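# Swap the cartridge in a sealant gun

## Task

Remove the spent cartridge from the sealant gun and set it down on the table. Fit the fresh cartridge into the gun where the old one was, pressed all the way forward so it sits in the cup of the front ring with its nozzle poking out through that ring. The loaded gun must end up resting on the table by itself, not leaning on any other object. Then report that the job is finished.

## Robot and tools

Robot: two arms in a scene frame whose origin is level with the table top, halfway between the arms' nominal bases. +z is up, +x points out over the table, and left_arm sits on the +y side (these are not image sides). Calibrated bases: left_arm at (+0.043, +0.361, +0.027) m, quat_wxyz (+1.000, 0, 0, +0.003); right_arm at (+0.005, -0.319, +0.045) m, quat_wxyz (+1.000, 0, 0, +0.026). right_arm carries a right hand and left_arm a mirrored left hand. A two-camera stand is fixed behind the arms. A loose object may occasionally get nudged by an outside push.

Frames: every hand position, quaternion, velocity, Hand target and wrist-camera pose in a result is given in that arm's own base frame. Fixed cameras and the table use the scene frame. Reported hand positions can be a few cm off, more at long reach. The right elbow sags under load, so that hand ends up lower than commanded; aim higher when needed.

Hand point axes (right hand): +z runs along straight fingers toward the tips, +x across the palm away from the thumb, +y out of the palm face (the face is at y = -0.062). On the left hand +x points toward the thumb. Straight fingertips reach about 0.12 m past the hand point. A rigid mast near the wrist on the palm side (x +0.05 to +0.10, z -0.16 to -0.11, y up to +0.06; x sign flips for the left hand) can strike objects. Fingertips carry rubber caps; the rest is hard plastic.

Tool execute_actions, argument actions: a list of actions that run one after another. Each action is a list of 1 to 15 rows, one row per 1/30 s step; a short action repeats its final row until 15 steps. An empty list moves nothing and returns images. Every row has exactly 48 numbers, each in [-1, 1], both arms always included:
1-6: left_arm dx, dy, dz, rx, ry, rz.
7-22: left hand's 16 hinge goals.
23-24: left current_limit, speed.
25-30: right_arm dx, dy, dz, rx, ry, rz.
31-46: right hand's 16 hinge goals.
47-48: right current_limit, speed.
dx..rz are offsets, not poses: each row is measured from the arm's Hand target as it stood when that action began (not from the previous row), along that arm's base axes, rotating about the target position. 1.0 equals 0.6 m or 180 degrees; rx, ry, rz form one rotation vector. Sending the same offset again moves further. All zeros re-asks for the current target. Commanded orientation is clipped to within 40 degrees of the measured one per step. The hand often stops short; if so, send the remaining gap as a new offset. To stop pressing on something, command back beyond the hand point.

Hand numbers are absolute goal positions, not offsets, scaled linearly between each hinge's two stops. Order: index_mcp, index_abd, index_pip, index_dip, thumb_cmc, thumb_axl, thumb_mcp, thumb_ipl, middle_mcp, middle_abd, middle_pip, middle_dip, ring_mcp, ring_abd, ring_pip, ring_dip. Straight values: _mcp +0.75, _abd 0.00, _pip +0.58, _dip +0.70, thumb_cmc +0.71, thumb_axl +0.68, thumb_mcp +0.23, thumb_ipl +0.17. Moving toward -1 curls fingers toward the palm, swings _abd away from the thumb, brings the thumb round in front of the palm (cmc), and bends the thumb. current_limit maps -1..+1 to 0..550 mA (minimum 11 mA); speed sets (speed+1)/2 of 8.5 rad/s. They start at +0.4 and -0.6. A zero is a real goal; to keep a hand unchanged, echo its hand_goal, hand_current_limit and hand_speed. A finger grips only while its goal lies past the object surface.

Argument cameras: names from cam_head_left, cam_head_right, cam_high, cam_low (672x504), cam_left_wrist, cam_right_wrist (616x616), ["all"] or []. Omitted means all for an empty action list, none otherwise. An unknown name voids the call.

zoom_image: camera (one of the names above) and region [x0, y0, x1, y1] in pixels from the top-left, at most 504 by 504, on that camera's latest image.

finished_scene: scene, the current scene's integer number; it ends the scene permanently, so call it only when the gun is loaded and resting on the table.

Results: end_effector_position (m) and end_effector_quat_wxyz per arm, Hand target, joint positions, velocities ("within noise" means still), torques (positive toward larger joint values, include gravity, noisy), motor temperatures, and per hand hand_goal, hand_measured, hand_current_ma, hand_state (moving, goal, blocked, overload), hand_current_limit, hand_speed. Some step readings of hand position appear too.

Avoid: drops, releasing moving parts, slams, hard pushes on fixed or heavy things, and anything leaving the table. Never let the hands touch or squeeze each other. A finger motor at 495 mA or more for 5 s shuts off for 10 s. Arm motors heat when holding loads, stretched out, or pushing unreachable targets; at 85 °C a MOTOR HOT line appears, and at 100 °C that arm goes limp for 30-60 s. While an arm is stopped, hand commands are discarded. Joint ranges (rad): waist ±2.880, shoulder 0 to 3.142, elbow 0 to 3.019, wrist pitch -1.693 to 1.571, wrist yaw ±1.571, wrist roll ±2.094.

Each tool is called after "Call:" as name([rows], argument=value, ...), one row to a line, values as JSON.

## Session

Call:
execute_actions(actions=[])

Scene clock: 0.00 s.
left_arm: end_effector_position=(+0.4021, +0.0328, +0.1505) hand_goal=(+0.754, +0.000, +0.576, +0.696, +0.714, +0.678, +0.226, +0.168, +0.754, +0.000, +0.576, +0.696, +0.754, +0.000, +0.576, +0.696) hand_measured=(+0.754, +0.000, +0.576, +0.696, +0.714, +0.678, +0.226, +0.168, +0.754, +0.000, +0.576, +0.696, +0.754, +0.000, +0.576, +0.696) hand_current_ma=(+0, +0, +0, +0, +0, +0, +0, +0, +0, +0, +0, +0, +0, +0, +0, +0) hand_state=(goal, goal, goal, goal, goal, goal, goal, goal, goal, goal, goal, goal, goal, goal, goal, goal) hand_current_limit=0.40 hand_speed=-0.60 end_effector_quat_wxyz=(-0.049, +0.216, +0.972, +0.078) | right_arm: end_effector_position=(+0.2017, +0.4242, +0.1132) hand_goal=(+0.754, +0.000, +0.576, +0.696, +0.714, +0.678, +0.226, +0.168, +0.754, +0.000, +0.576, +0.696, +0.754, +0.000, +0.576, +0.696) hand_measured=(+0.754, +0.000, +0.576, +0.696, +0.714, +0.678, +0.226, +0.168, +0.754, +0.000, +0.576, +0.696, +0.754, +0.000, +0.576, +0.696) hand_current_ma=(+0, +0, +0, +0, +0, +0, +0, +0, +0, +0, +0, +0, +0, +0, +0, +0) hand_state=(goal, goal, goal, goal, goal, goal, goal, goal, goal, goal, goal, goal, goal, goal, goal, goal) hand_current_limit=0.40 hand_speed=-0.60 end_effector_quat_wxyz=(+0.583, -0.621, -0.335, -0.403)
Joint positions: left_arm=[-0.204 1.478 1.122 -1.31 -0.158 -1.346] | right_arm=[1.146 1.447 0.33 1.12 -0.316 2.043]
Joint velocities: within noise
Joint torques (N m): no reading
Motor temperatures (°C): left_arm=[33 37 33 30 35 31] | right_arm=[35 31 30 30 31 32]
Heat: left arm: hottest shoulder 37 °C; right arm: hottest waist 35 °C.
Hand target: left_arm +0.4099, +0.0312, +0.1589; -0.036, +0.215, +0.973, +0.079 | right_arm +0.2040, +0.4294, +0.1180; +0.585, -0.617, -0.335, -0.406

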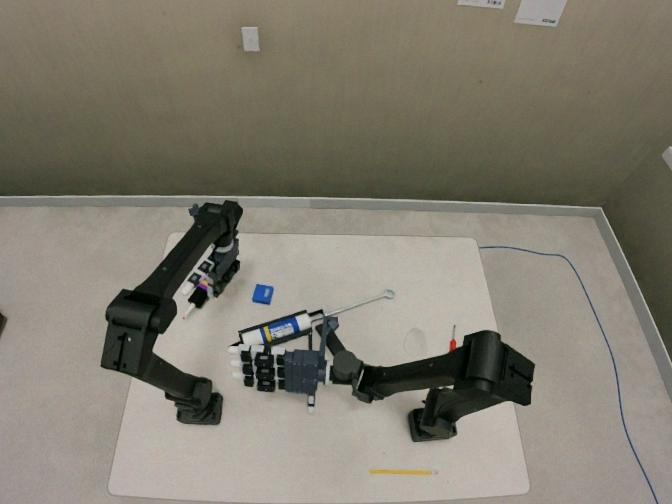

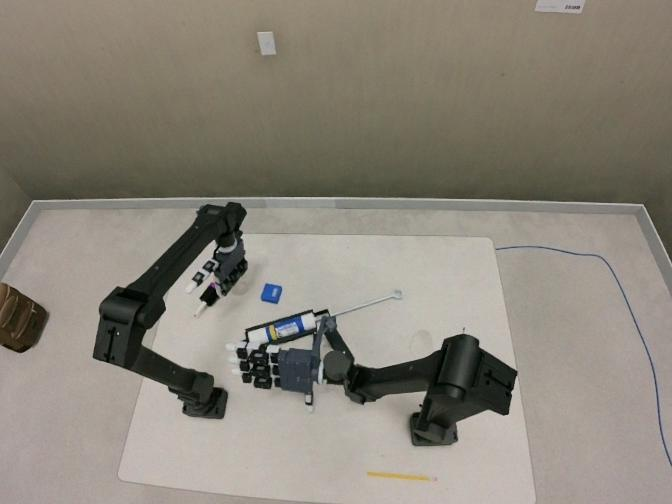

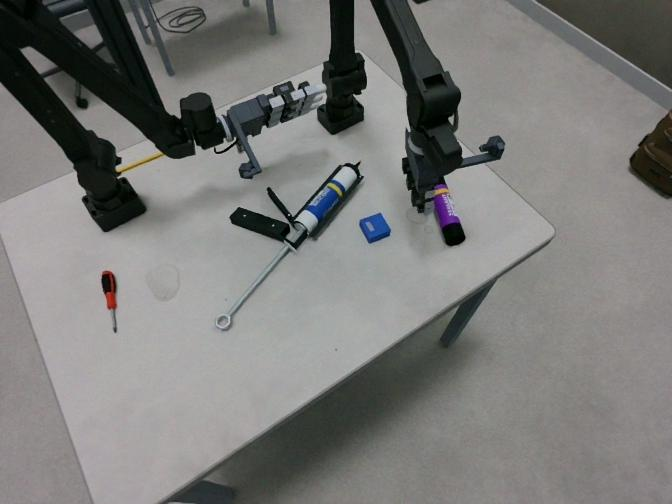

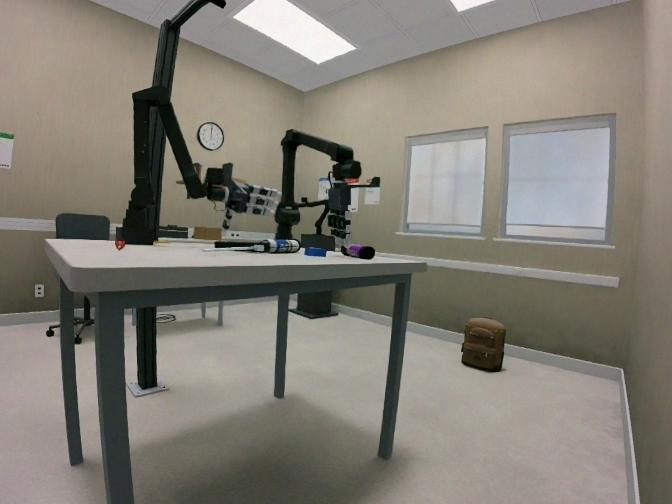

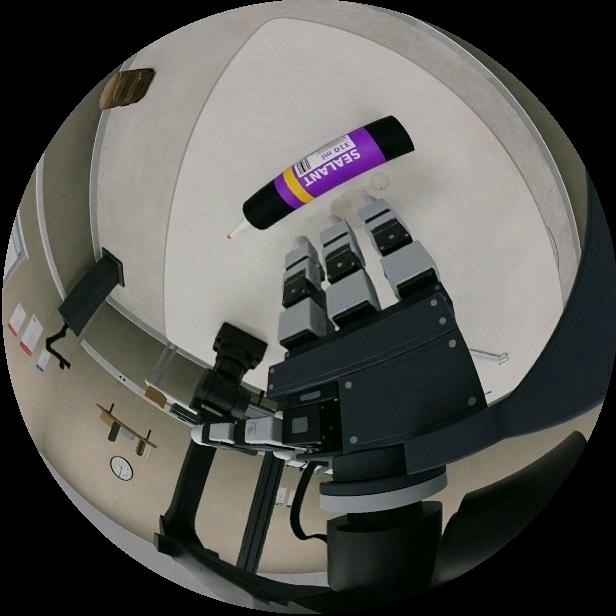

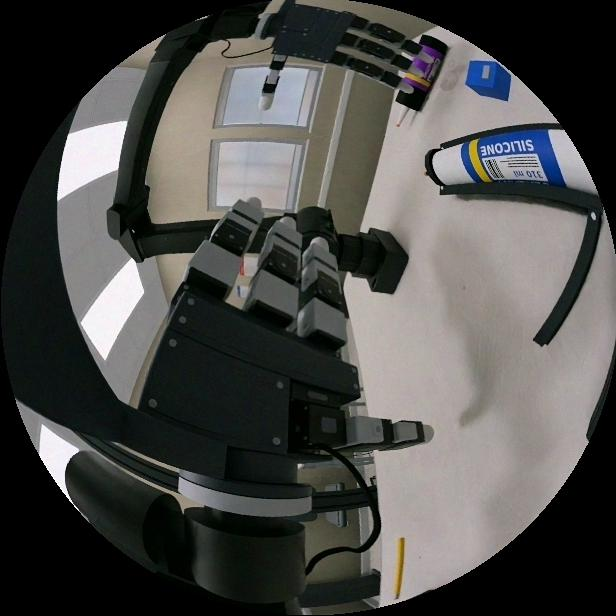

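Call:
zoom_image(camera="cam_high", region=[200, 140, 400, 340])

Call:
zoom_image(camera="cam_head_left", region=[160, 230, 410, 420])

Call:
zoom_image(camera="cam_right_wrist", region=[380, 20, 616, 400])

Call:
zoom_image(camera="cam_head_right", region=[160, 220, 430, 420])

Scaled by 2.520 from the camera's 672x504 image, which has a finer 960x720 frame.

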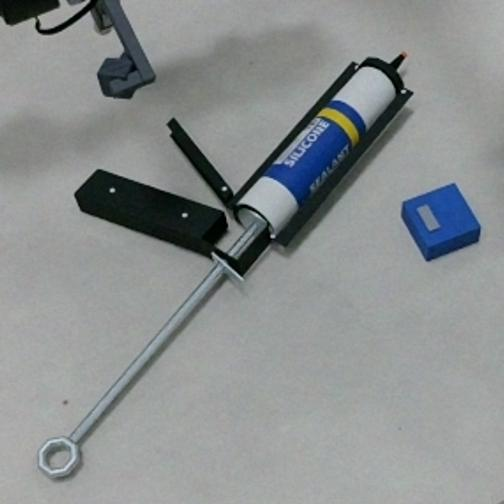

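Scaled by 2.016 from the camera's 672x504 image, which has a finer 960x720 frame.

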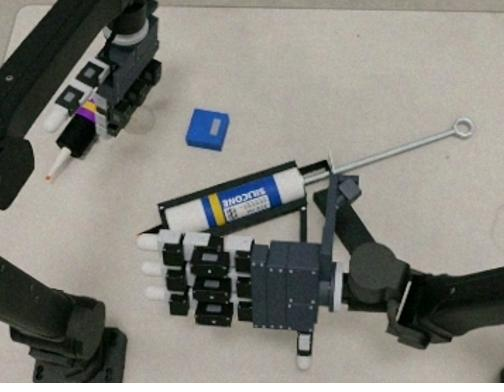

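Scaled by 1.326 from the camera's 616x616 image, which has a finer 880x880 frame.

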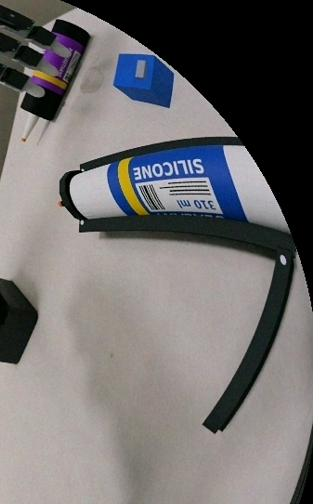

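Scaled by 1.867 from the camera's 672x504 image, which has a finer 960x720 frame.

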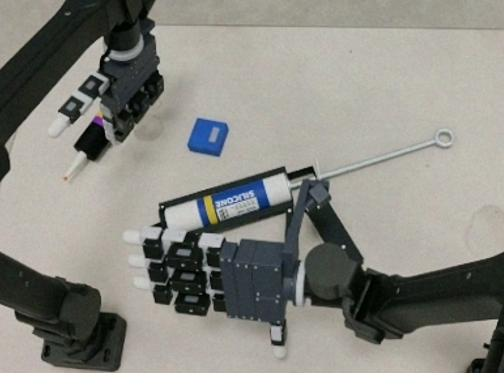

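Call:
execute_actions([
  [[0,0,0.05,0,0,0,0.754,0,0.576,0.696,0.714,0.678,0.226,0.168,0.754,0,0.576,0.696,0.754,0,0.576,0.696,0.4,-0.6,0,-0.06,0.02,0,0,0,0.754,0,0.576,0.696,0.714,0.678,0.226,0.168,0.754,0,0.576,0.696,0.754,0,0.576,0.696,0.4,-0.6]],
  [[0,0,0.05,0,0,0,0.754,0,0.576,0.696,0.714,0.678,0.226,0.168,0.754,0,0.576,0.696,0.754,0,0.576,0.696,0.4,-0.6,0,-0.06,0.02,0,0,0,0.754,0,0.576,0.696,0.714,0.678,0.226,0.168,0.754,0,0.576,0.696,0.754,0,0.576,0.696,0.4,-0.6]],
  [[0,0,0.05,0,0,0,0.754,0,0.576,0.696,0.714,0.678,0.226,0.168,0.754,0,0.576,0.696,0.754,0,0.576,0.696,0.4,-0.6,0,-0.06,0.02,0,0,0,0.754,0,0.576,0.696,0.714,0.678,0.226,0.168,0.754,0,0.576,0.696,0.754,0,0.576,0.696,0.4,-0.6]],
  [[0,0,0.05,0,0,0,0.754,0,0.576,0.696,0.714,0.678,0.226,0.168,0.754,0,0.576,0.696,0.754,0,0.576,0.696,0.4,-0.6,0,-0.06,0.02,0,0,0,0.754,0,0.576,0.696,0.714,0.678,0.226,0.168,0.754,0,0.576,0.696,0.754,0,0.576,0.696,0.4,-0.6]],
], cameras=["all"])

Scene clock: 58.37 s.
left_arm: end_effector_position=(+0.4012, +0.0330, +0.2591) hand_goal=(+0.754, +0.000, +0.576, +0.696, +0.714, +0.678, +0.226, +0.168, +0.754, +0.000, +0.576, +0.696, +0.754, +0.000, +0.576, +0.696) hand_measured=(+0.754, +0.000, +0.576, +0.696, +0.714, +0.678, +0.224, +0.168, +0.754, +0.000, +0.576, +0.696, +0.754, +0.000, +0.576, +0.696) hand_current_ma=(+0, +0, +0, +0, +0, +0, +0, +0, +0, +0, +0, +0, +0, +0, +0, +0) hand_state=(goal, goal, goal, goal, goal, goal, goal, goal, goal, goal, goal, goal, goal, goal, goal, goal) hand_current_limit=0.40 hand_speed=-0.60 end_effector_quat_wxyz=(-0.058, +0.216, +0.971, +0.078) | right_arm: end_effector_position=(+0.1995, +0.2876, +0.1630) hand_goal=(+0.754, +0.000, +0.576, +0.696, +0.714, +0.678, +0.226, +0.168, +0.754, +0.000, +0.576, +0.696, +0.754, +0.000, +0.576, +0.696) hand_measured=(+0.750, +0.002, +0.576, +0.696, +0.712, +0.678, +0.226, +0.168, +0.750, +0.002, +0.576, +0.696, +0.750, +0.002, +0.576, +0.696) hand_current_ma=(-6, +2, +1, +0, -4, -1, +0, +0, -6, +2, +1, +0, -6, +2, +1, +0) hand_state=(goal, goal, goal, goal, goal, goal, goal, goal, goal, goal, goal, goal, goal, goal, goal, goal) hand_current_limit=0.40 hand_speed=-0.60 end_effector_quat_wxyz=(+0.587, -0.613, -0.341, -0.405)
Joint positions: left_arm=[-0.204 1.427 1.358 -1.616 -0.158 -1.346] | right_arm=[0.802 0.688 0.116 0.593 -0.673 2.044]
Joint torques (N m): left_arm=[-0.5 -11.46 13.05 -0.72 -0.43 -0.06] | right_arm=[-2.14 -1.14 9.63 1.35 -0.13 0]
Motor temperatures (°C): left_arm=[33 38 40 30 34 31] | right_arm=[34 32 35 30 30 31]
Heat: left arm: hottest elbow 40 °C; right arm: hottest elbow 35 °C.
Hand target: left_arm +0.4099, +0.0312, +0.2789; -0.036, +0.215, +0.973, +0.079 | right_arm +0.2040, +0.2853, +0.1660; +0.585, -0.617, -0.334, -0.406
Off the commanded pose: left_arm 0.022 m, 2 deg | right_arm 0.006 m, 1 deg.
Step readings (end_effector_position of left_arm | right_arm):
0: (+0.4021, +0.0328, +0.1505) | (+0.2017, +0.4242, +0.1132)
1: (+0.4021, +0.0328, +0.1505) | (+0.2015, +0.4243, +0.1134)
2: (+0.4009, +0.0330, +0.1507) | (+0.2003, +0.4241, +0.1140)
4: (+0.3983, +0.0336, +0.1526) | (+0.1982, +0.4201, +0.1174)
8: (+0.3955, +0.0342, +0.1602) | (+0.1974, +0.4040, +0.1290)
15: (+0.3978, +0.0337, +0.1692) | (+0.1999, +0.3986, +0.1356)
16: (+0.3978, +0.0337, +0.1694) | (+0.1995, +0.3982, +0.1344)
17: (+0.3970, +0.0338, +0.1707) | (+0.1984, +0.3968, +0.1335)
19: (+0.3953, +0.0342, +0.1756) | (+0.1970, +0.3886, +0.1329)
23: (+0.3972, +0.0338, +0.1904) | (+0.1986, +0.3673, +0.1396)
30: (+0.3994, +0.0333, +0.2005) | (+0.1998, +0.3617, +0.1466)
31: (+0.3991, +0.0334, +0.2007) | (+0.1991, +0.3616, +0.1456)
32: (+0.3982, +0.0336, +0.2020) | (+0.1980, +0.3604, +0.1445)
34: (+0.3966, +0.0339, +0.2069) | (+0.1975, +0.3527, +0.1447)
38: (+0.3989, +0.0334, +0.2210) | (+0.2000, +0.3324, +0.1528)
45: (+0.4005, +0.0331, +0.2290) | (+0.2003, +0.3252, +0.1580)
46: (+0.4002, +0.0332, +0.2293) | (+0.1993, +0.3252, +0.1571)
47: (+0.3994, +0.0333, +0.2308) | (+0.1981, +0.3242, +0.1560)
49: (+0.3978, +0.0337, +0.2361) | (+0.1978, +0.3169, +0.1566)
53: (+0.4006, +0.0331, +0.2515) | (+0.2014, +0.2979, +0.1663)
60: (+0.4017, +0.0329, +0.2590) | (+0.2012, +0.2886, +0.1687)

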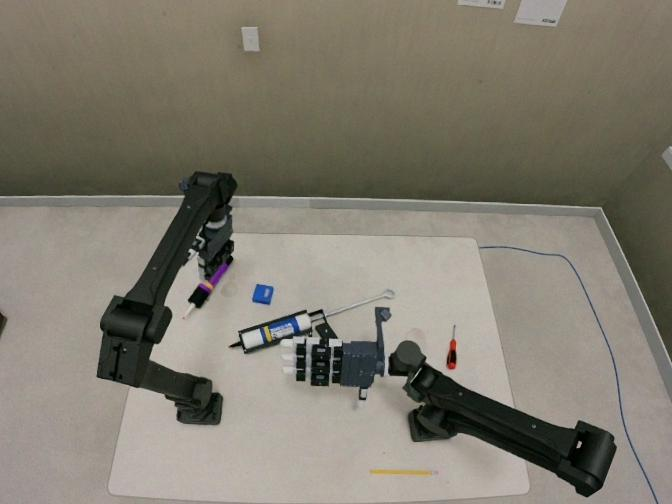

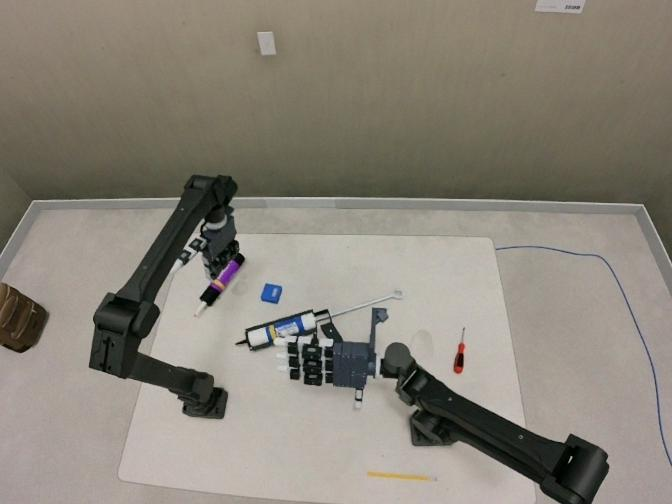

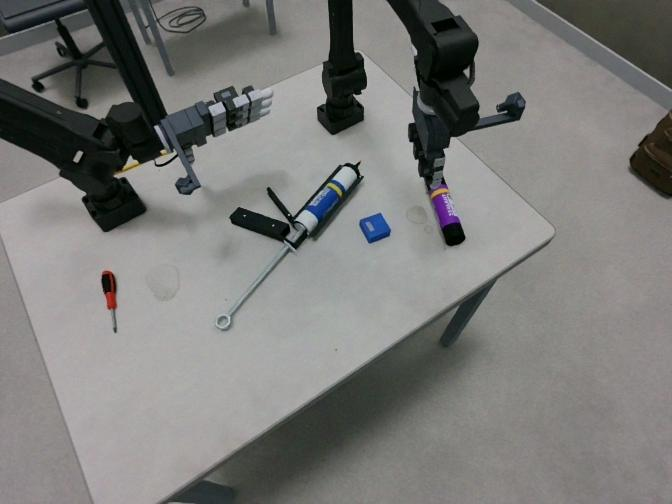

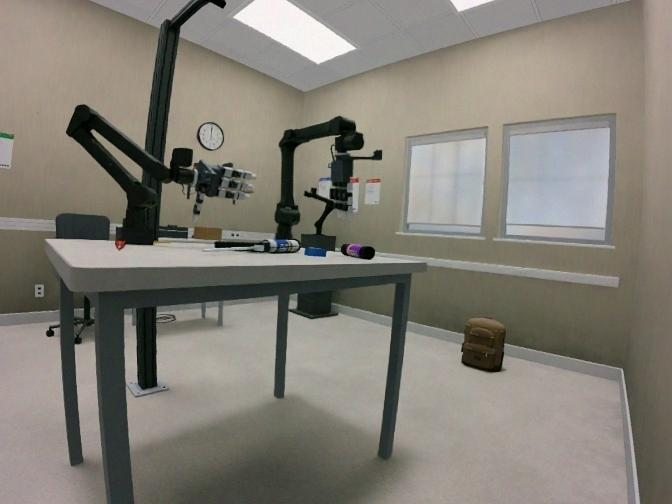

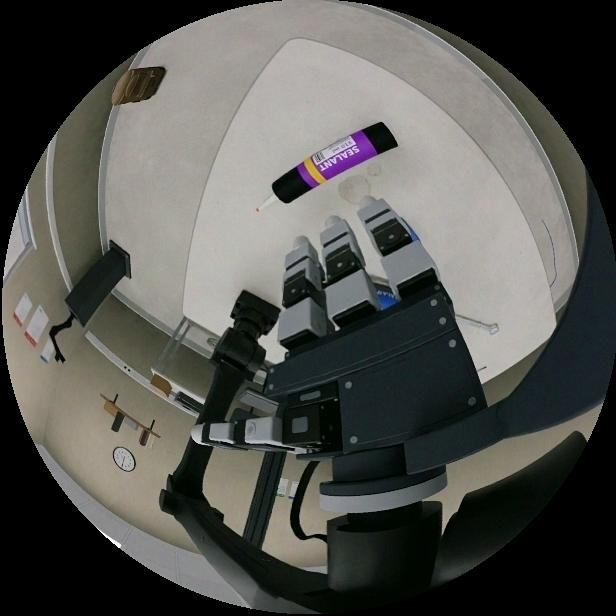

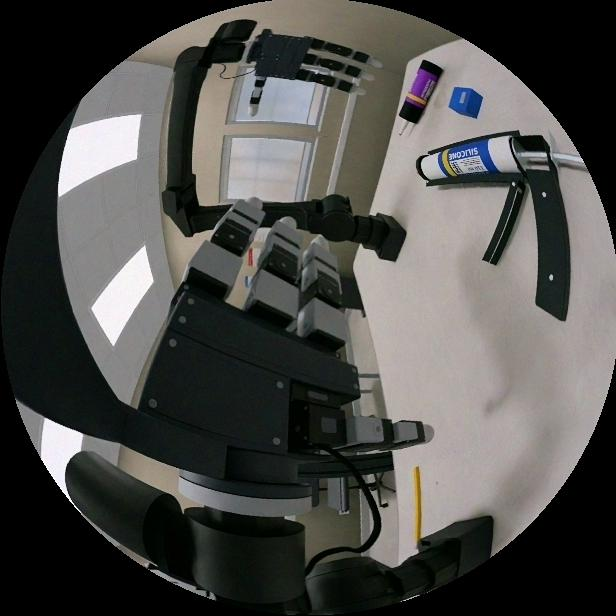

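Call:
zoom_image(camera="cam_right_wrist", region=[390, 100, 616, 340])

Call:
zoom_image(camera="cam_head_left", region=[170, 250, 410, 400])

Call:
zoom_image(camera="cam_low", region=[190, 220, 390, 270])

Call:
zoom_image(camera="cam_high", region=[210, 140, 370, 340])

Scaled by 2.100 from the camera's 616x616 image, which has a finer 880x880 frame.

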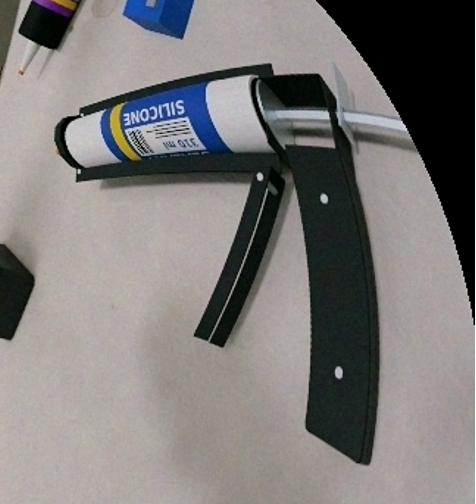

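Scaled by 2.100 from the camera's 672x504 image, which has a finer 960x720 frame.

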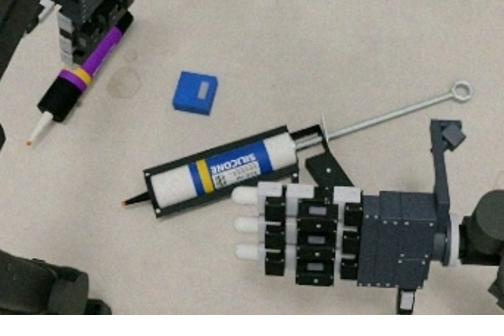

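Scaled by 2.520 from the camera's 672x504 image, which has a finer 960x720 frame.

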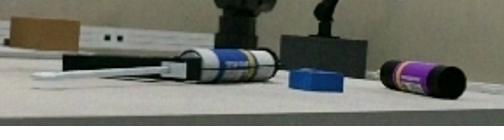

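Scaled by 2.520 from the camera's 672x504 image, which has a finer 960x720 frame.

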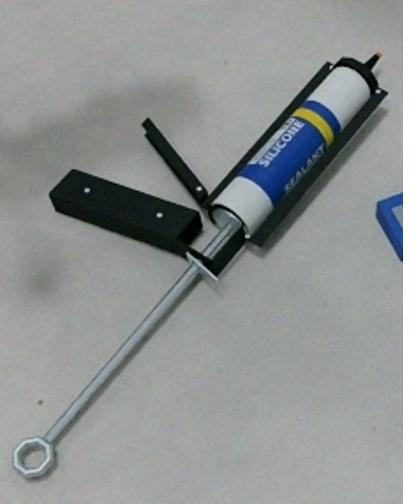

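Call:
execute_actions([
  [[-0.04,-0.06,0,0,0,0,0.754,0,0.576,0.696,0.714,0.678,0.226,0.168,0.754,0,0.576,0.696,0.754,0,0.576,0.696,0.4,-0.6,0,-0.05,0.02,0,0,0,0.754,0,0.576,0.696,0.714,0.678,0.226,0.168,0.754,0,0.576,0.696,0.754,0,0.576,0.696,0.4,-0.6]],
  [[-0.04,-0.06,0,0,0,0,0.754,0,0.576,0.696,0.714,0.678,0.226,0.168,0.754,0,0.576,0.696,0.754,0,0.576,0.696,0.4,-0.6,0,-0.05,0.02,0,0,0,0.754,0,0.576,0.696,0.714,0.678,0.226,0.168,0.754,0,0.576,0.696,0.754,0,0.576,0.696,0.4,-0.6]],
  [[-0.04,-0.06,0,0,0,0,0.754,0,0.576,0.696,0.714,0.678,0.226,0.168,0.754,0,0.576,0.696,0.754,0,0.576,0.696,0.4,-0.6,0,-0.05,0.02,0,0,0,0.754,0,0.576,0.696,0.714,0.678,0.226,0.168,0.754,0,0.576,0.696,0.754,0,0.576,0.696,0.4,-0.6]],
  [[-0.04,-0.06,0,0,0,0,0.754,0,0.576,0.696,0.714,0.678,0.226,0.168,0.754,0,0.576,0.696,0.754,0,0.576,0.696,0.4,-0.6,0,-0.05,0.02,0,0,0,0.754,0,0.576,0.696,0.714,0.678,0.226,0.168,0.754,0,0.576,0.696,0.754,0,0.576,0.696,0.4,-0.6]],
  [[-0.04,-0.06,0,0,0,0,0.754,0,0.576,0.696,0.714,0.678,0.226,0.168,0.754,0,0.576,0.696,0.754,0,0.576,0.696,0.4,-0.6,0,0,0,0,0,0,0.754,0,0.576,0.696,0.714,0.678,0.226,0.168,0.754,0,0.576,0.696,0.754,0,0.576,0.696,0.4,-0.6]],
], cameras=["cam_head_left","cam_left_wrist","cam_right_wrist"])

Call:
zoom_image(camera="cam_left_wrist", region=[160, 60, 480, 330])

Scene clock: 98.60 s.
left_arm: end_effector_position=(+0.2895, -0.1487, +0.2730) hand_goal=(+0.754, +0.000, +0.576, +0.696, +0.714, +0.678, +0.226, +0.168, +0.754, +0.000, +0.576, +0.696, +0.754, +0.000, +0.576, +0.696) hand_measured=(+0.754, +0.000, +0.576, +0.696, +0.714, +0.678, +0.224, +0.168, +0.754, +0.000, +0.576, +0.696, +0.754, +0.000, +0.576, +0.696) hand_current_ma=(+0, +0, +0, +0, +0, +0, +0, +0, +0, +0, +0, +0, +0, +0, +0, +0) hand_state=(goal, goal, goal, goal, goal, goal, goal, goal, goal, goal, goal, goal, goal, goal, goal, goal) hand_current_limit=0.40 hand_speed=-0.60 end_effector_quat_wxyz=(-0.039, +0.224, +0.970, +0.079) | right_arm: end_effector_position=(+0.2004, +0.1699, +0.1858) hand_goal=(+0.754, +0.000, +0.576, +0.696, +0.714, +0.678, +0.226, +0.168, +0.754, +0.000, +0.576, +0.696, +0.754, +0.000, +0.576, +0.696) hand_measured=(+0.750, +0.002, +0.576, +0.696, +0.712, +0.678, +0.226, +0.168, +0.750, +0.002, +0.576, +0.696, +0.750, +0.002, +0.576, +0.696) hand_current_ma=(-8, +2, +1, +0, -4, -1, +0, +0, -8, +3, +1, +0, -8, +2, +1, +0) hand_state=(goal, goal, goal, goal, goal, goal, goal, goal, goal, goal, goal, goal, goal, goal, goal, goal) hand_current_limit=0.40 hand_speed=-0.60 end_effector_quat_wxyz=(+0.591, -0.625, -0.330, -0.389)
Joint positions: left_arm=[-0.755 1.371 1.339 -1.687 -0.097 -1.878] | right_arm=[0.029 0.21 0.129 0.097 -1.446 2.089]
Joint torques (N m): left_arm=[-0.32 -9.52 10.28 -0.9 -0.33 -0.18] | right_arm=[-2.08 2.2 13.61 0.47 -0.12 0.07]
Heat: left arm: hottest elbow 44 °C; right arm: hottest elbow 39 °C.
Hand target: left_arm +0.2899, -0.1488, +0.2788; -0.036, +0.215, +0.973, +0.079 | right_arm +0.2040, +0.1653, +0.2140; +0.585, -0.617, -0.334, -0.406
Off the commanded pose: left_arm 0.006 m, 1 deg | right_arm 0.029 m, 2 deg.
joint sent to its limit (right arm) — joint 6 (wrist roll), upper limit. The joint targets still meet the commanded pose.
Step readings (end_effector_position of left_arm | right_arm):
0: (+0.4012, +0.0330, +0.2591) | (+0.1995, +0.2876, +0.1629)
1: (+0.4012, +0.0328, +0.2591) | (+0.1988, +0.2877, +0.1629)
2: (+0.4009, +0.0312, +0.2591) | (+0.1977, +0.2871, +0.1627)
4: (+0.3988, +0.0254, +0.2603) | (+0.1973, +0.2818, +0.1655)
8: (+0.3938, +0.0045, +0.2651) | (+0.2026, +0.2676, +0.1790)
15: (+0.3884, -0.0064, +0.2694) | (+0.2018, +0.2586, +0.1772)
16: (+0.3880, -0.0065, +0.2694) | (+0.2006, +0.2586, +0.1761)
17: (+0.3870, -0.0080, +0.2696) | (+0.1987, +0.2581, +0.1753)
19: (+0.3835, -0.0130, +0.2703) | (+0.1975, +0.2531, +0.1762)
23: (+0.3745, -0.0331, +0.2719) | (+0.2026, +0.2386, +0.1848)
30: (+0.3683, -0.0438, +0.2737) | (+0.2016, +0.2289, +0.1812)
31: (+0.3679, -0.0437, +0.2738) | (+0.2004, +0.2289, +0.1803)
32: (+0.3666, -0.0453, +0.2736) | (+0.1983, +0.2285, +0.1793)
34: (+0.3618, -0.0501, +0.2731) | (+0.1966, +0.2240, +0.1790)
38: (+0.3507, -0.0698, +0.2723) | (+0.2021, +0.2100, +0.1815)
45: (+0.3441, -0.0801, +0.2726) | (+0.2015, +0.2009, +0.1793)
46: (+0.3437, -0.0800, +0.2726) | (+0.2008, +0.2005, +0.1791)
47: (+0.3422, -0.0817, +0.2727) | (+0.1985, +0.2004, +0.1786)
49: (+0.3379, -0.0868, +0.2729) | (+0.1969, +0.1963, +0.1778)
53: (+0.3267, -0.1067, +0.2726) | (+0.2026, +0.1832, +0.1794)
60: (+0.3191, -0.1161, +0.2728) | (+0.2030, +0.1740, +0.1858)
61: (+0.3187, -0.1162, +0.2728) | (+0.2024, +0.1736, +0.1859)
62: (+0.3172, -0.1176, +0.2728) | (+0.2021, +0.1732, +0.1861)
64: (+0.3122, -0.1225, +0.2730) | (+0.2014, +0.1724, +0.1859)
68: (+0.2991, -0.1406, +0.2728) | (+0.2010, +0.1710, +0.1857)
75: (+0.2907, -0.1490, +0.2729) | (+0.2005, +0.1701, +0.1858)
Images, in order (width x height): cam_head_left 672x504, cam_left_wrist 616x616, cam_right_wrist 616x616.

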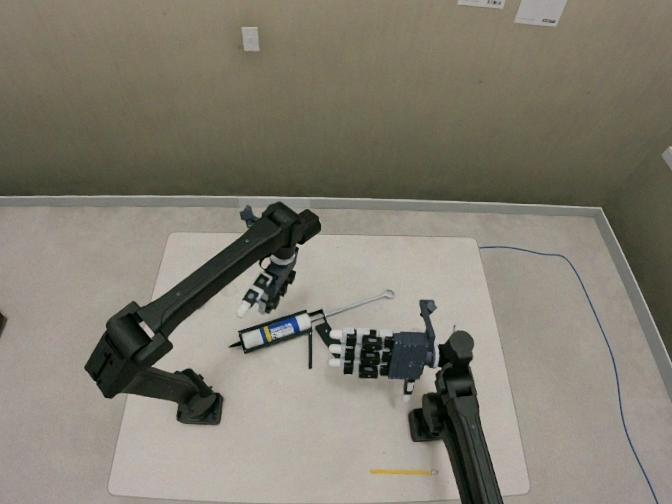

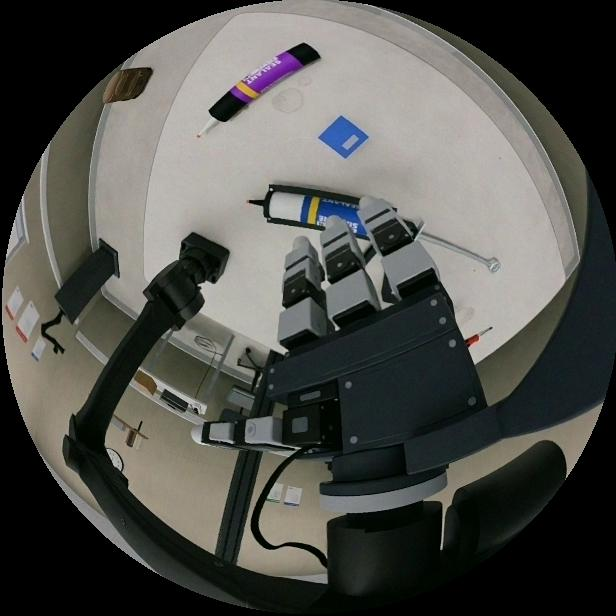

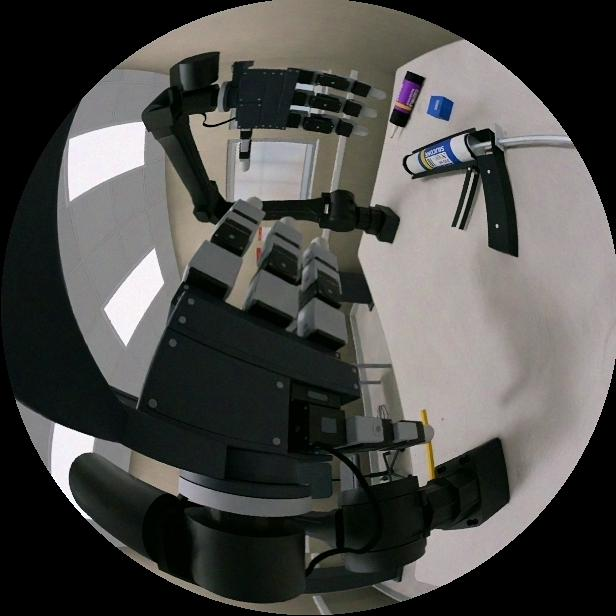

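Scaled by 1.575 from the camera's 616x616 image, which has a finer 880x880 frame.

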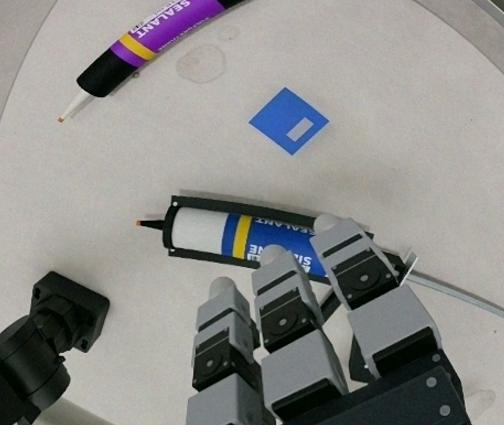

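Call:
zoom_image(camera="cam_head_left", region=[220, 280, 400, 380])

Call:
zoom_image(camera="cam_left_wrist", region=[230, 160, 380, 260])

Call:
zoom_image(camera="cam_right_wrist", region=[380, 60, 580, 260])

Scaled by 2.800 from the camera's 672x504 image, which has a finer 960x720 frame.

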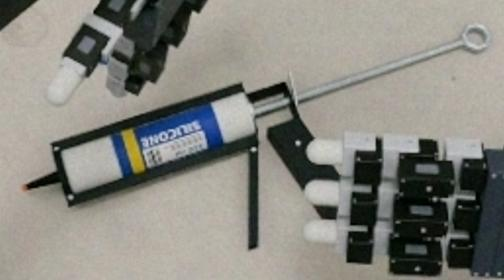

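Scaled by 3.360 from the camera's 616x616 image, which has a finer 880x880 frame.

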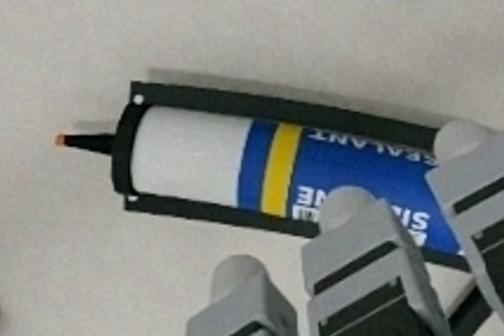

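Scaled by 2.520 from the camera's 616x616 image, which has a finer 880x880 frame.

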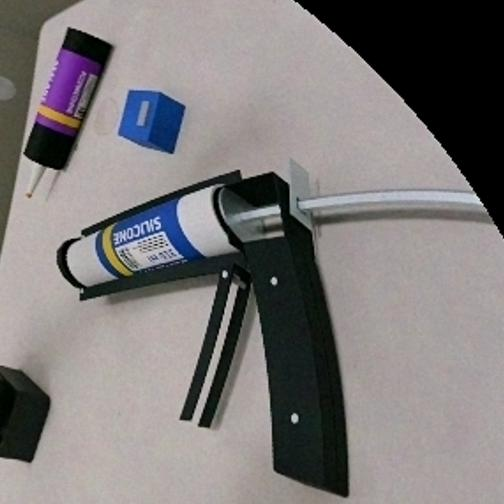

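Call:
execute_actions([
  [[0.0,-0.06,0,0,0,0,0.754,0,0.576,0.696,0.714,0.678,0.226,0.168,0.754,0,0.576,0.696,0.754,0,0.576,0.696,0.4,-0.6,0,0,0,0,0,0,0.754,0,0.576,0.696,0.714,0.678,0.226,0.168,0.754,0,0.576,0.696,0.754,0,0.576,0.696,0.4,-0.6]],
  [[0,-0.06,0,0,0,0,0.754,0,0.576,0.696,0.714,0.678,0.226,0.168,0.754,0,0.576,0.696,0.754,0,0.576,0.696,0.4,-0.6,0,0,0,0,0,0,0.754,0,0.576,0.696,0.714,0.678,0.226,0.168,0.754,0,0.576,0.696,0.754,0,0.576,0.696,0.4,-0.6]],
  [[0,-0.06,0,0,0,0,0.754,0,0.576,0.696,0.714,0.678,0.226,0.168,0.754,0,0.576,0.696,0.754,0,0.576,0.696,0.4,-0.6,0,0,0,0,0,0,0.754,0,0.576,0.696,0.714,0.678,0.226,0.168,0.754,0,0.576,0.696,0.754,0,0.576,0.696,0.4,-0.6]],
], cameras=["cam_head_left","cam_left_wrist","cam_high"])

Call:
zoom_image(camera="cam_left_wrist", region=[160, 130, 340, 270])

Scene clock: 144.87 s.
left_arm: end_effector_position=(+0.2839, -0.2475, +0.2672) hand_goal=(+0.754, +0.000, +0.576, +0.696, +0.714, +0.678, +0.226, +0.168, +0.754, +0.000, +0.576, +0.696, +0.754, +0.000, +0.576, +0.696) hand_measured=(+0.754, +0.000, +0.576, +0.696, +0.714, +0.678, +0.222, +0.168, +0.754, +0.000, +0.576, +0.696, +0.754, +0.000, +0.576, +0.696) hand_current_ma=(+0, +0, +0, +0, +0, +0, +0, +0, +0, +0, +0, +0, +0, +0, +0, +0) hand_state=(goal, goal, goal, goal, goal, goal, goal, goal, goal, goal, goal, goal, goal, goal, goal, goal) hand_current_limit=0.40 hand_speed=-0.60 end_effector_quat_wxyz=(-0.038, +0.225, +0.970, +0.083) | right_arm: end_effector_position=(+0.2003, +0.1696, +0.1859) hand_goal=(+0.754, +0.000, +0.576, +0.696, +0.714, +0.678, +0.226, +0.168, +0.754, +0.000, +0.576, +0.696, +0.754, +0.000, +0.576, +0.696) hand_measured=(+0.750, +0.002, +0.576, +0.696, +0.712, +0.678, +0.226, +0.168, +0.750, +0.002, +0.576, +0.696, +0.750, +0.002, +0.576, +0.696) hand_current_ma=(-8, +2, +1, +0, -4, -1, +0, +0, -8, +3, +1, +0, -8, +2, +1, +0) hand_state=(goal, goal, goal, goal, goal, goal, goal, goal, goal, goal, goal, goal, goal, goal, goal, goal) hand_current_limit=0.40 hand_speed=-0.60 end_effector_quat_wxyz=(+0.591, -0.624, -0.330, -0.389)
Joint positions: left_arm=[-0.925 1.559 1.522 -1.7 -0.077 -2.047] | right_arm=[0.027 0.209 0.129 0.097 -1.447 2.089]
Joint torques (N m): left_arm=[-0.62 -11.87 13.03 -0.7 -0.24 -0.21] | right_arm=[-2.08 2.32 13.67 0.43 -0.13 0.08]
Motor temperatures (°C): left_arm=[32 37 44 29 33 31] | right_arm=[34 31 52 30 30 31]
Heat: left arm: hottest elbow 44 °C; right arm: hottest elbow 52 °C.
Hand target: left_arm +0.2898, -0.2568, +0.2788; -0.036, +0.215, +0.973, +0.079 | right_arm +0.2041, +0.1653, +0.2140; +0.585, -0.617, -0.334, -0.406
Off the commanded pose: left_arm 0.016 m, 1 deg | right_arm 0.029 m, 2 deg.
joint sent to its limit (left arm) — joint 4 (wrist pitch), lower limit. The joint targets still meet the commanded pose.
joint sent to its limit (right arm) — joint 6 (wrist roll), upper limit. The joint targets still meet the commanded pose.
Step readings (end_effector_position of left_arm | right_arm):
0: (+0.2895, -0.1487, +0.2730) | (+0.2004, +0.1699, +0.1858)
1: (+0.2894, -0.1486, +0.2730) | (+0.2004, +0.1699, +0.1858)
2: (+0.2887, -0.1495, +0.2727) | (+0.2004, +0.1699, +0.1858)
4: (+0.2873, -0.1534, +0.2722) | (+0.2003, +0.1698, +0.1858)
8: (+0.2857, -0.1692, +0.2681) | (+0.2003, +0.1697, +0.1859)
15: (+0.2839, -0.1768, +0.2640) | (+0.2003, +0.1697, +0.1859)
16: (+0.2841, -0.1772, +0.2646) | (+0.2003, +0.1697, +0.1859)
17: (+0.2840, -0.1789, +0.2656) | (+0.2003, +0.1697, +0.1859)
19: (+0.2856, -0.1861, +0.2686) | (+0.2003, +0.1697, +0.1859)
23: (+0.2866, -0.2047, +0.2700) | (+0.2003, +0.1696, +0.1859)
30: (+0.2837, -0.2119, +0.2660) | (+0.2003, +0.1696, +0.1859)
31: (+0.2837, -0.2120, +0.2664) | (+0.2003, +0.1696, +0.1859)
32: (+0.2838, -0.2138, +0.2668) | (+0.2003, +0.1696, +0.1859)
34: (+0.2858, -0.2212, +0.2693) | (+0.2003, +0.1696, +0.1859)
38: (+0.2872, -0.2398, +0.2703) | (+0.2003, +0.1696, +0.1859)
45: (+0.2837, -0.2469, +0.2662) | (+0.2003, +0.1696, +0.1859)
Images, in order (width x height): cam_head_left 672x504, cam_high 672x504, cam_left_wrist 616x616.

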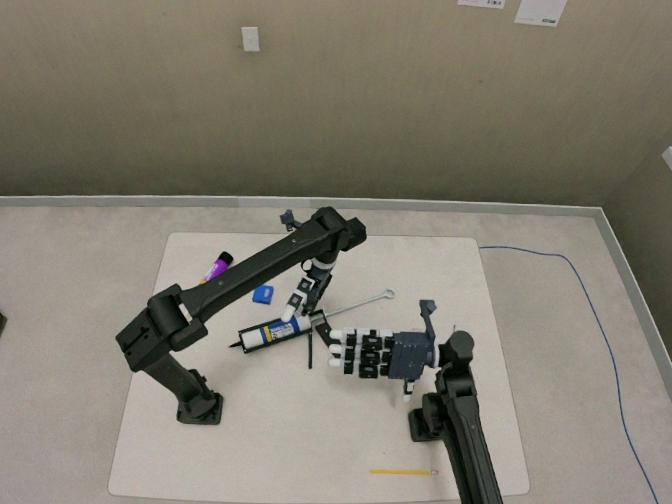

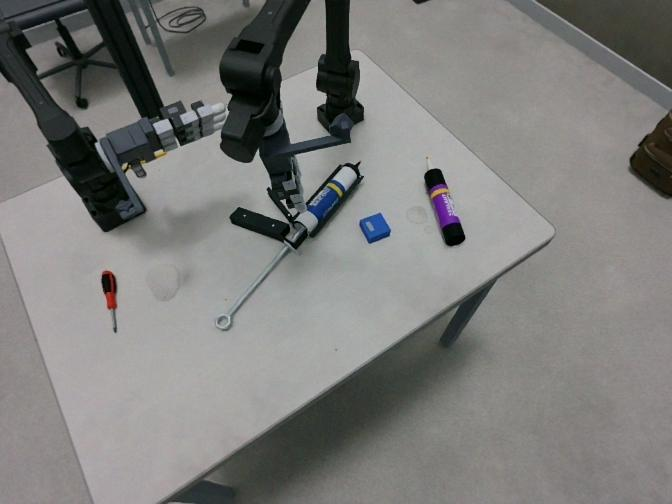

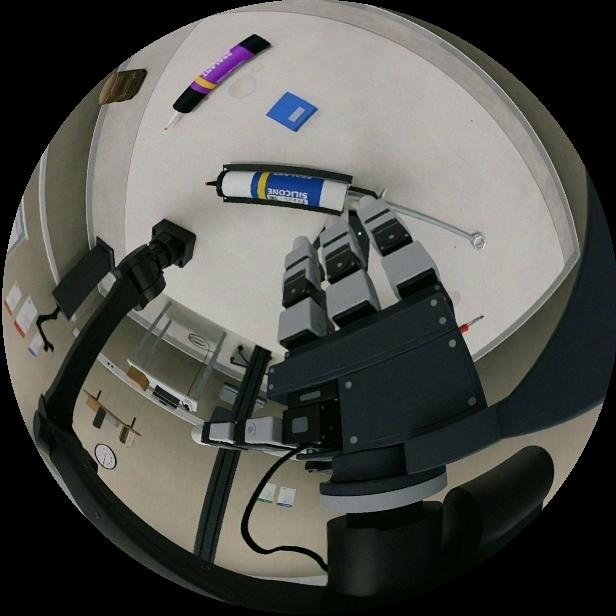

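Scaled by 2.800 from the camera's 616x616 image, which has a finer 880x880 frame.

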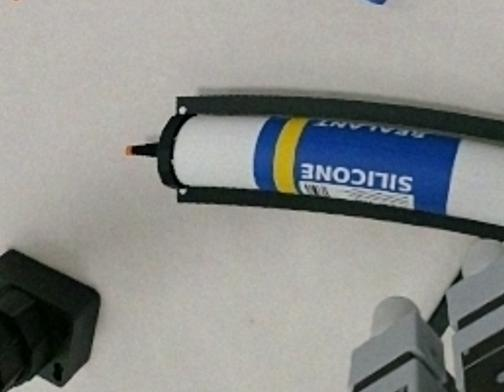

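Call:
zoom_image(camera="cam_left_wrist", region=[300, 150, 400, 250])

Call:
zoom_image(camera="cam_high", region=[220, 150, 380, 280])

Scaled by 5.040 from the camera's 616x616 image, which has a finer 880x880 frame.

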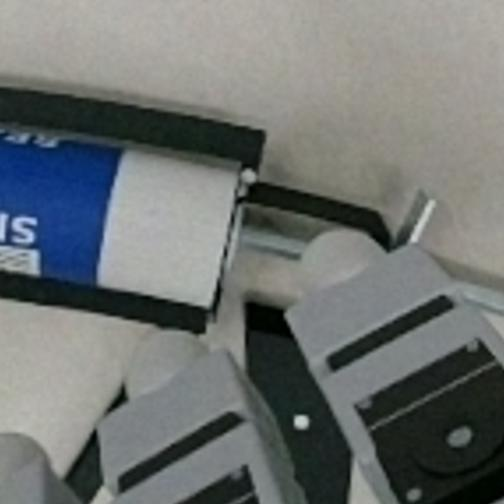

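Scaled by 3.150 from the camera's 672x504 image, which has a finer 960x720 frame.

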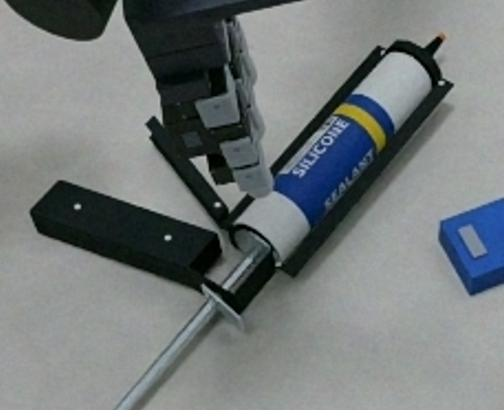

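Call:
execute_actions([
  [[0.0,0.08,0,0,0,0,0.754,0,0.576,0.696,0.714,0.678,0.226,0.168,0.754,0,0.576,0.696,0.754,0,0.576,0.696,0.4,-0.6,0.03,-0.01,-0.02,0,0,-0.05,0.754,0,0.576,0.696,0.714,0.678,0.226,0.168,0.754,0,0.576,0.696,0.754,0,0.576,0.696,0.4,-0.6]],
  [[0,0.08,0,0,0,0,0.754,0,0.576,0.696,0.714,0.678,0.226,0.168,0.754,0,0.576,0.696,0.754,0,0.576,0.696,0.4,-0.6,0.03,-0.01,-0.02,0,0,-0.05,0.754,0,0.576,0.696,0.714,0.678,0.226,0.168,0.754,0,0.576,0.696,0.754,0,0.576,0.696,0.4,-0.6]],
  [[0,0.08,0,0,0,0,0.754,0,0.576,0.696,0.714,0.678,0.226,0.168,0.754,0,0.576,0.696,0.754,0,0.576,0.696,0.4,-0.6,0.03,-0.01,0,0,0,-0.05,0.754,0,0.576,0.696,0.714,0.678,0.226,0.168,0.754,0,0.576,0.696,0.754,0,0.576,0.696,0.4,-0.6]],
  [[0,0.08,0,0,0,0,0.754,0,0.576,0.696,0.714,0.678,0.226,0.168,0.754,0,0.576,0.696,0.754,0,0.576,0.696,0.4,-0.6,0.03,-0.01,0,0,0,-0.05,0.754,0,0.576,0.696,0.714,0.678,0.226,0.168,0.754,0,0.576,0.696,0.754,0,0.576,0.696,0.4,-0.6]],
  [[0,0.04,0,0,0,0,0.754,0,0.576,0.696,0.714,0.678,0.226,0.168,0.754,0,0.576,0.696,0.754,0,0.576,0.696,0.4,-0.6,0.03,-0.01,0,0,0,-0.05,0.754,0,0.576,0.696,0.714,0.678,0.226,0.168,0.754,0,0.576,0.696,0.754,0,0.576,0.696,0.4,-0.6]],
], cameras=["cam_head_left","cam_left_wrist","cam_right_wrist"])

Call:
zoom_image(camera="cam_right_wrist", region=[300, 60, 500, 260])

Scene clock: 173.30 s.
left_arm: end_effector_position=(+0.2885, -0.0421, +0.2766) hand_goal=(+0.754, +0.000, +0.576, +0.696, +0.714, +0.678, +0.226, +0.168, +0.754, +0.000, +0.576, +0.696, +0.754, +0.000, +0.576, +0.696) hand_measured=(+0.754, +0.000, +0.576, +0.696, +0.716, +0.678, +0.222, +0.168, +0.754, +0.000, +0.576, +0.696, +0.754, +0.000, +0.576, +0.696) hand_current_ma=(+0, +0, +0, +0, +0, +0, +0, +0, +0, +0, +0, +0, +0, +0, +0, +0) hand_state=(goal, goal, goal, goal, goal, goal, goal, goal, goal, goal, goal, goal, goal, goal, goal, goal) hand_current_limit=0.40 hand_speed=-0.60 end_effector_quat_wxyz=(-0.043, +0.209, +0.974, +0.082) | right_arm: end_effector_position=(+0.2903, +0.1286, +0.1746) hand_goal=(+0.754, +0.000, +0.576, +0.696, +0.714, +0.678, +0.226, +0.168, +0.754, +0.000, +0.576, +0.696, +0.754, +0.000, +0.576, +0.696) hand_measured=(+0.750, +0.002, +0.576, +0.696, +0.710, +0.678, +0.226, +0.168, +0.750, +0.002, +0.576, +0.696, +0.750, +0.002, +0.576, +0.696) hand_current_ma=(-8, +3, +0, +0, -5, -1, +0, +0, -8, +3, +0, +0, -8, +3, +0, +0) hand_state=(goal, goal, goal, goal, goal, goal, goal, goal, goal, goal, goal, goal, goal, goal, goal, goal) hand_current_limit=0.40 hand_speed=-0.60 end_effector_quat_wxyz=(-0.380, +0.710, +0.063, +0.589)
Joint positions: left_arm=[-0.509 1.21 1.202 -1.695 -0.131 -1.666] | right_arm=[0.573 0.352 0.124 0.21 -0.089 2.054]
Joint torques (N m): left_arm=[-0.26 -8.18 8.77 -0.21 -0.34 0.11] | right_arm=[0.26 1.9 11.79 3.03 0.01 -0.29]
Heat: left arm: hottest elbow 43 °C; right arm: hottest elbow 54 °C.
Hand target: left_arm +0.2899, -0.0408, +0.2789; -0.036, +0.215, +0.973, +0.079 | right_arm +0.2941, +0.1353, +0.1901; -0.385, +0.698, +0.073, +0.599
Off the commanded pose: left_arm 0.003 m, 1 deg | right_arm 0.017 m, 2 deg.
Step readings (end_effector_position of left_arm | right_arm):
0: (+0.2839, -0.2475, +0.2672) | (+0.2003, +0.1696, +0.1859)
1: (+0.2839, -0.2474, +0.2672) | (+0.2015, +0.1690, +0.1859)
2: (+0.2845, -0.2467, +0.2673) | (+0.2050, +0.1671, +0.1861)
4: (+0.2852, -0.2420, +0.2674) | (+0.2153, +0.1603, +0.1883)
8: (+0.2871, -0.2219, +0.2690) | (+0.2233, +0.1543, +0.1942)
15: (+0.2904, -0.2106, +0.2758) | (+0.2237, +0.1558, +0.1923)
16: (+0.2903, -0.2103, +0.2756) | (+0.2245, +0.1554, +0.1922)
17: (+0.2903, -0.2080, +0.2747) | (+0.2285, +0.1529, +0.1924)
19: (+0.2869, -0.1974, +0.2712) | (+0.2375, +0.1471, +0.1940)
23: (+0.2853, -0.1728, +0.2698) | (+0.2424, +0.1469, +0.1956)
30: (+0.2889, -0.1617, +0.2769) | (+0.2421, +0.1508, +0.1917)
31: (+0.2890, -0.1615, +0.2767) | (+0.2432, +0.1499, +0.1917)
32: (+0.2892, -0.1591, +0.2758) | (+0.2468, +0.1468, +0.1918)
34: (+0.2866, -0.1491, +0.2722) | (+0.2545, +0.1399, +0.1922)
38: (+0.2847, -0.1238, +0.2712) | (+0.2580, +0.1401, +0.1927)
45: (+0.2877, -0.1131, +0.2775) | (+0.2579, +0.1443, +0.1922)
46: (+0.2879, -0.1129, +0.2773) | (+0.2587, +0.1435, +0.1919)
47: (+0.2883, -0.1106, +0.2765) | (+0.2616, +0.1399, +0.1914)
49: (+0.2865, -0.1009, +0.2732) | (+0.2679, +0.1324, +0.1890)
53: (+0.2847, -0.0750, +0.2727) | (+0.2721, +0.1325, +0.1827)
60: (+0.2872, -0.0651, +0.2777) | (+0.2733, +0.1369, +0.1813)
61: (+0.2873, -0.0651, +0.2775) | (+0.2740, +0.1361, +0.1815)
62: (+0.2877, -0.0639, +0.2771) | (+0.2765, +0.1324, +0.1822)
64: (+0.2872, -0.0593, +0.2756) | (+0.2821, +0.1253, +0.1821)
68: (+0.2865, -0.0468, +0.2746) | (+0.2868, +0.1251, +0.1751)
75: (+0.2879, -0.0420, +0.2767) | (+0.2889, +0.1292, +0.1727)
Images, in order (width x height): cam_head_left 672x504, cam_left_wrist 616x616, cam_right_wrist 616x616.

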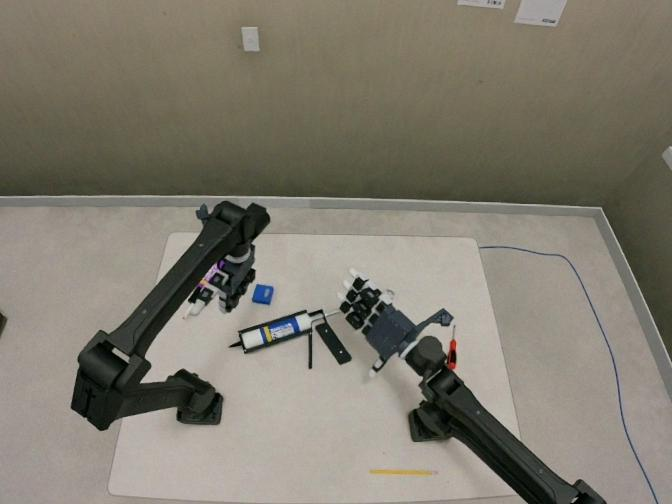

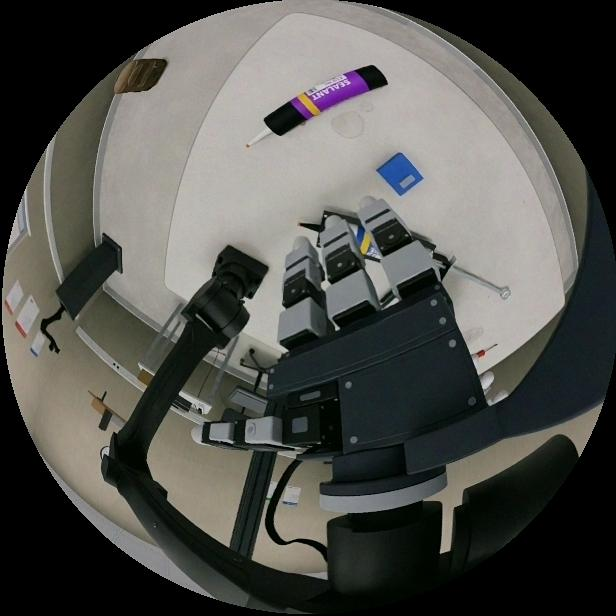

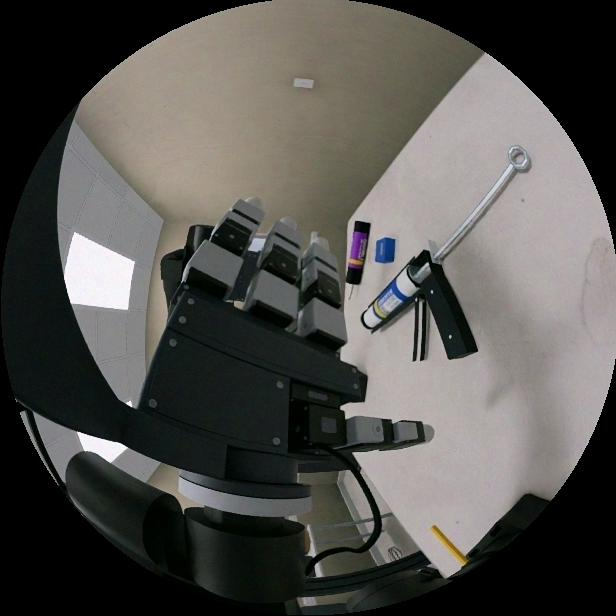

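Scaled by 2.520 from the camera's 616x616 image, which has a finer 880x880 frame.

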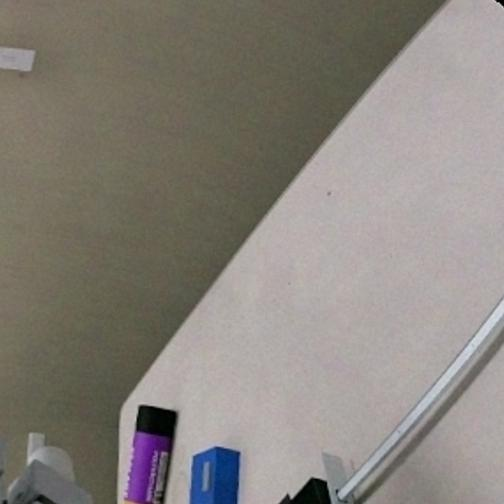

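Call:
zoom_image(camera="cam_right_wrist", region=[350, 220, 490, 370])

Scaled by 3.360 from the camera's 616x616 image, which has a finer 880x880 frame.

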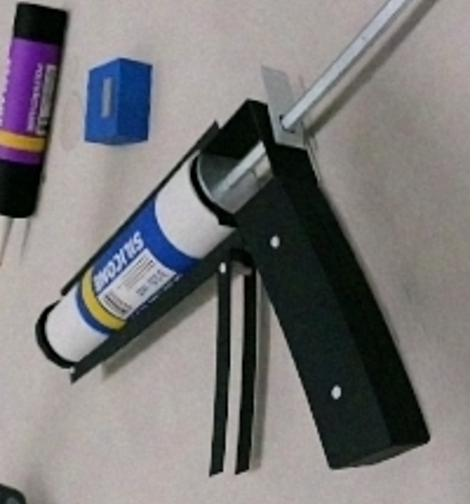

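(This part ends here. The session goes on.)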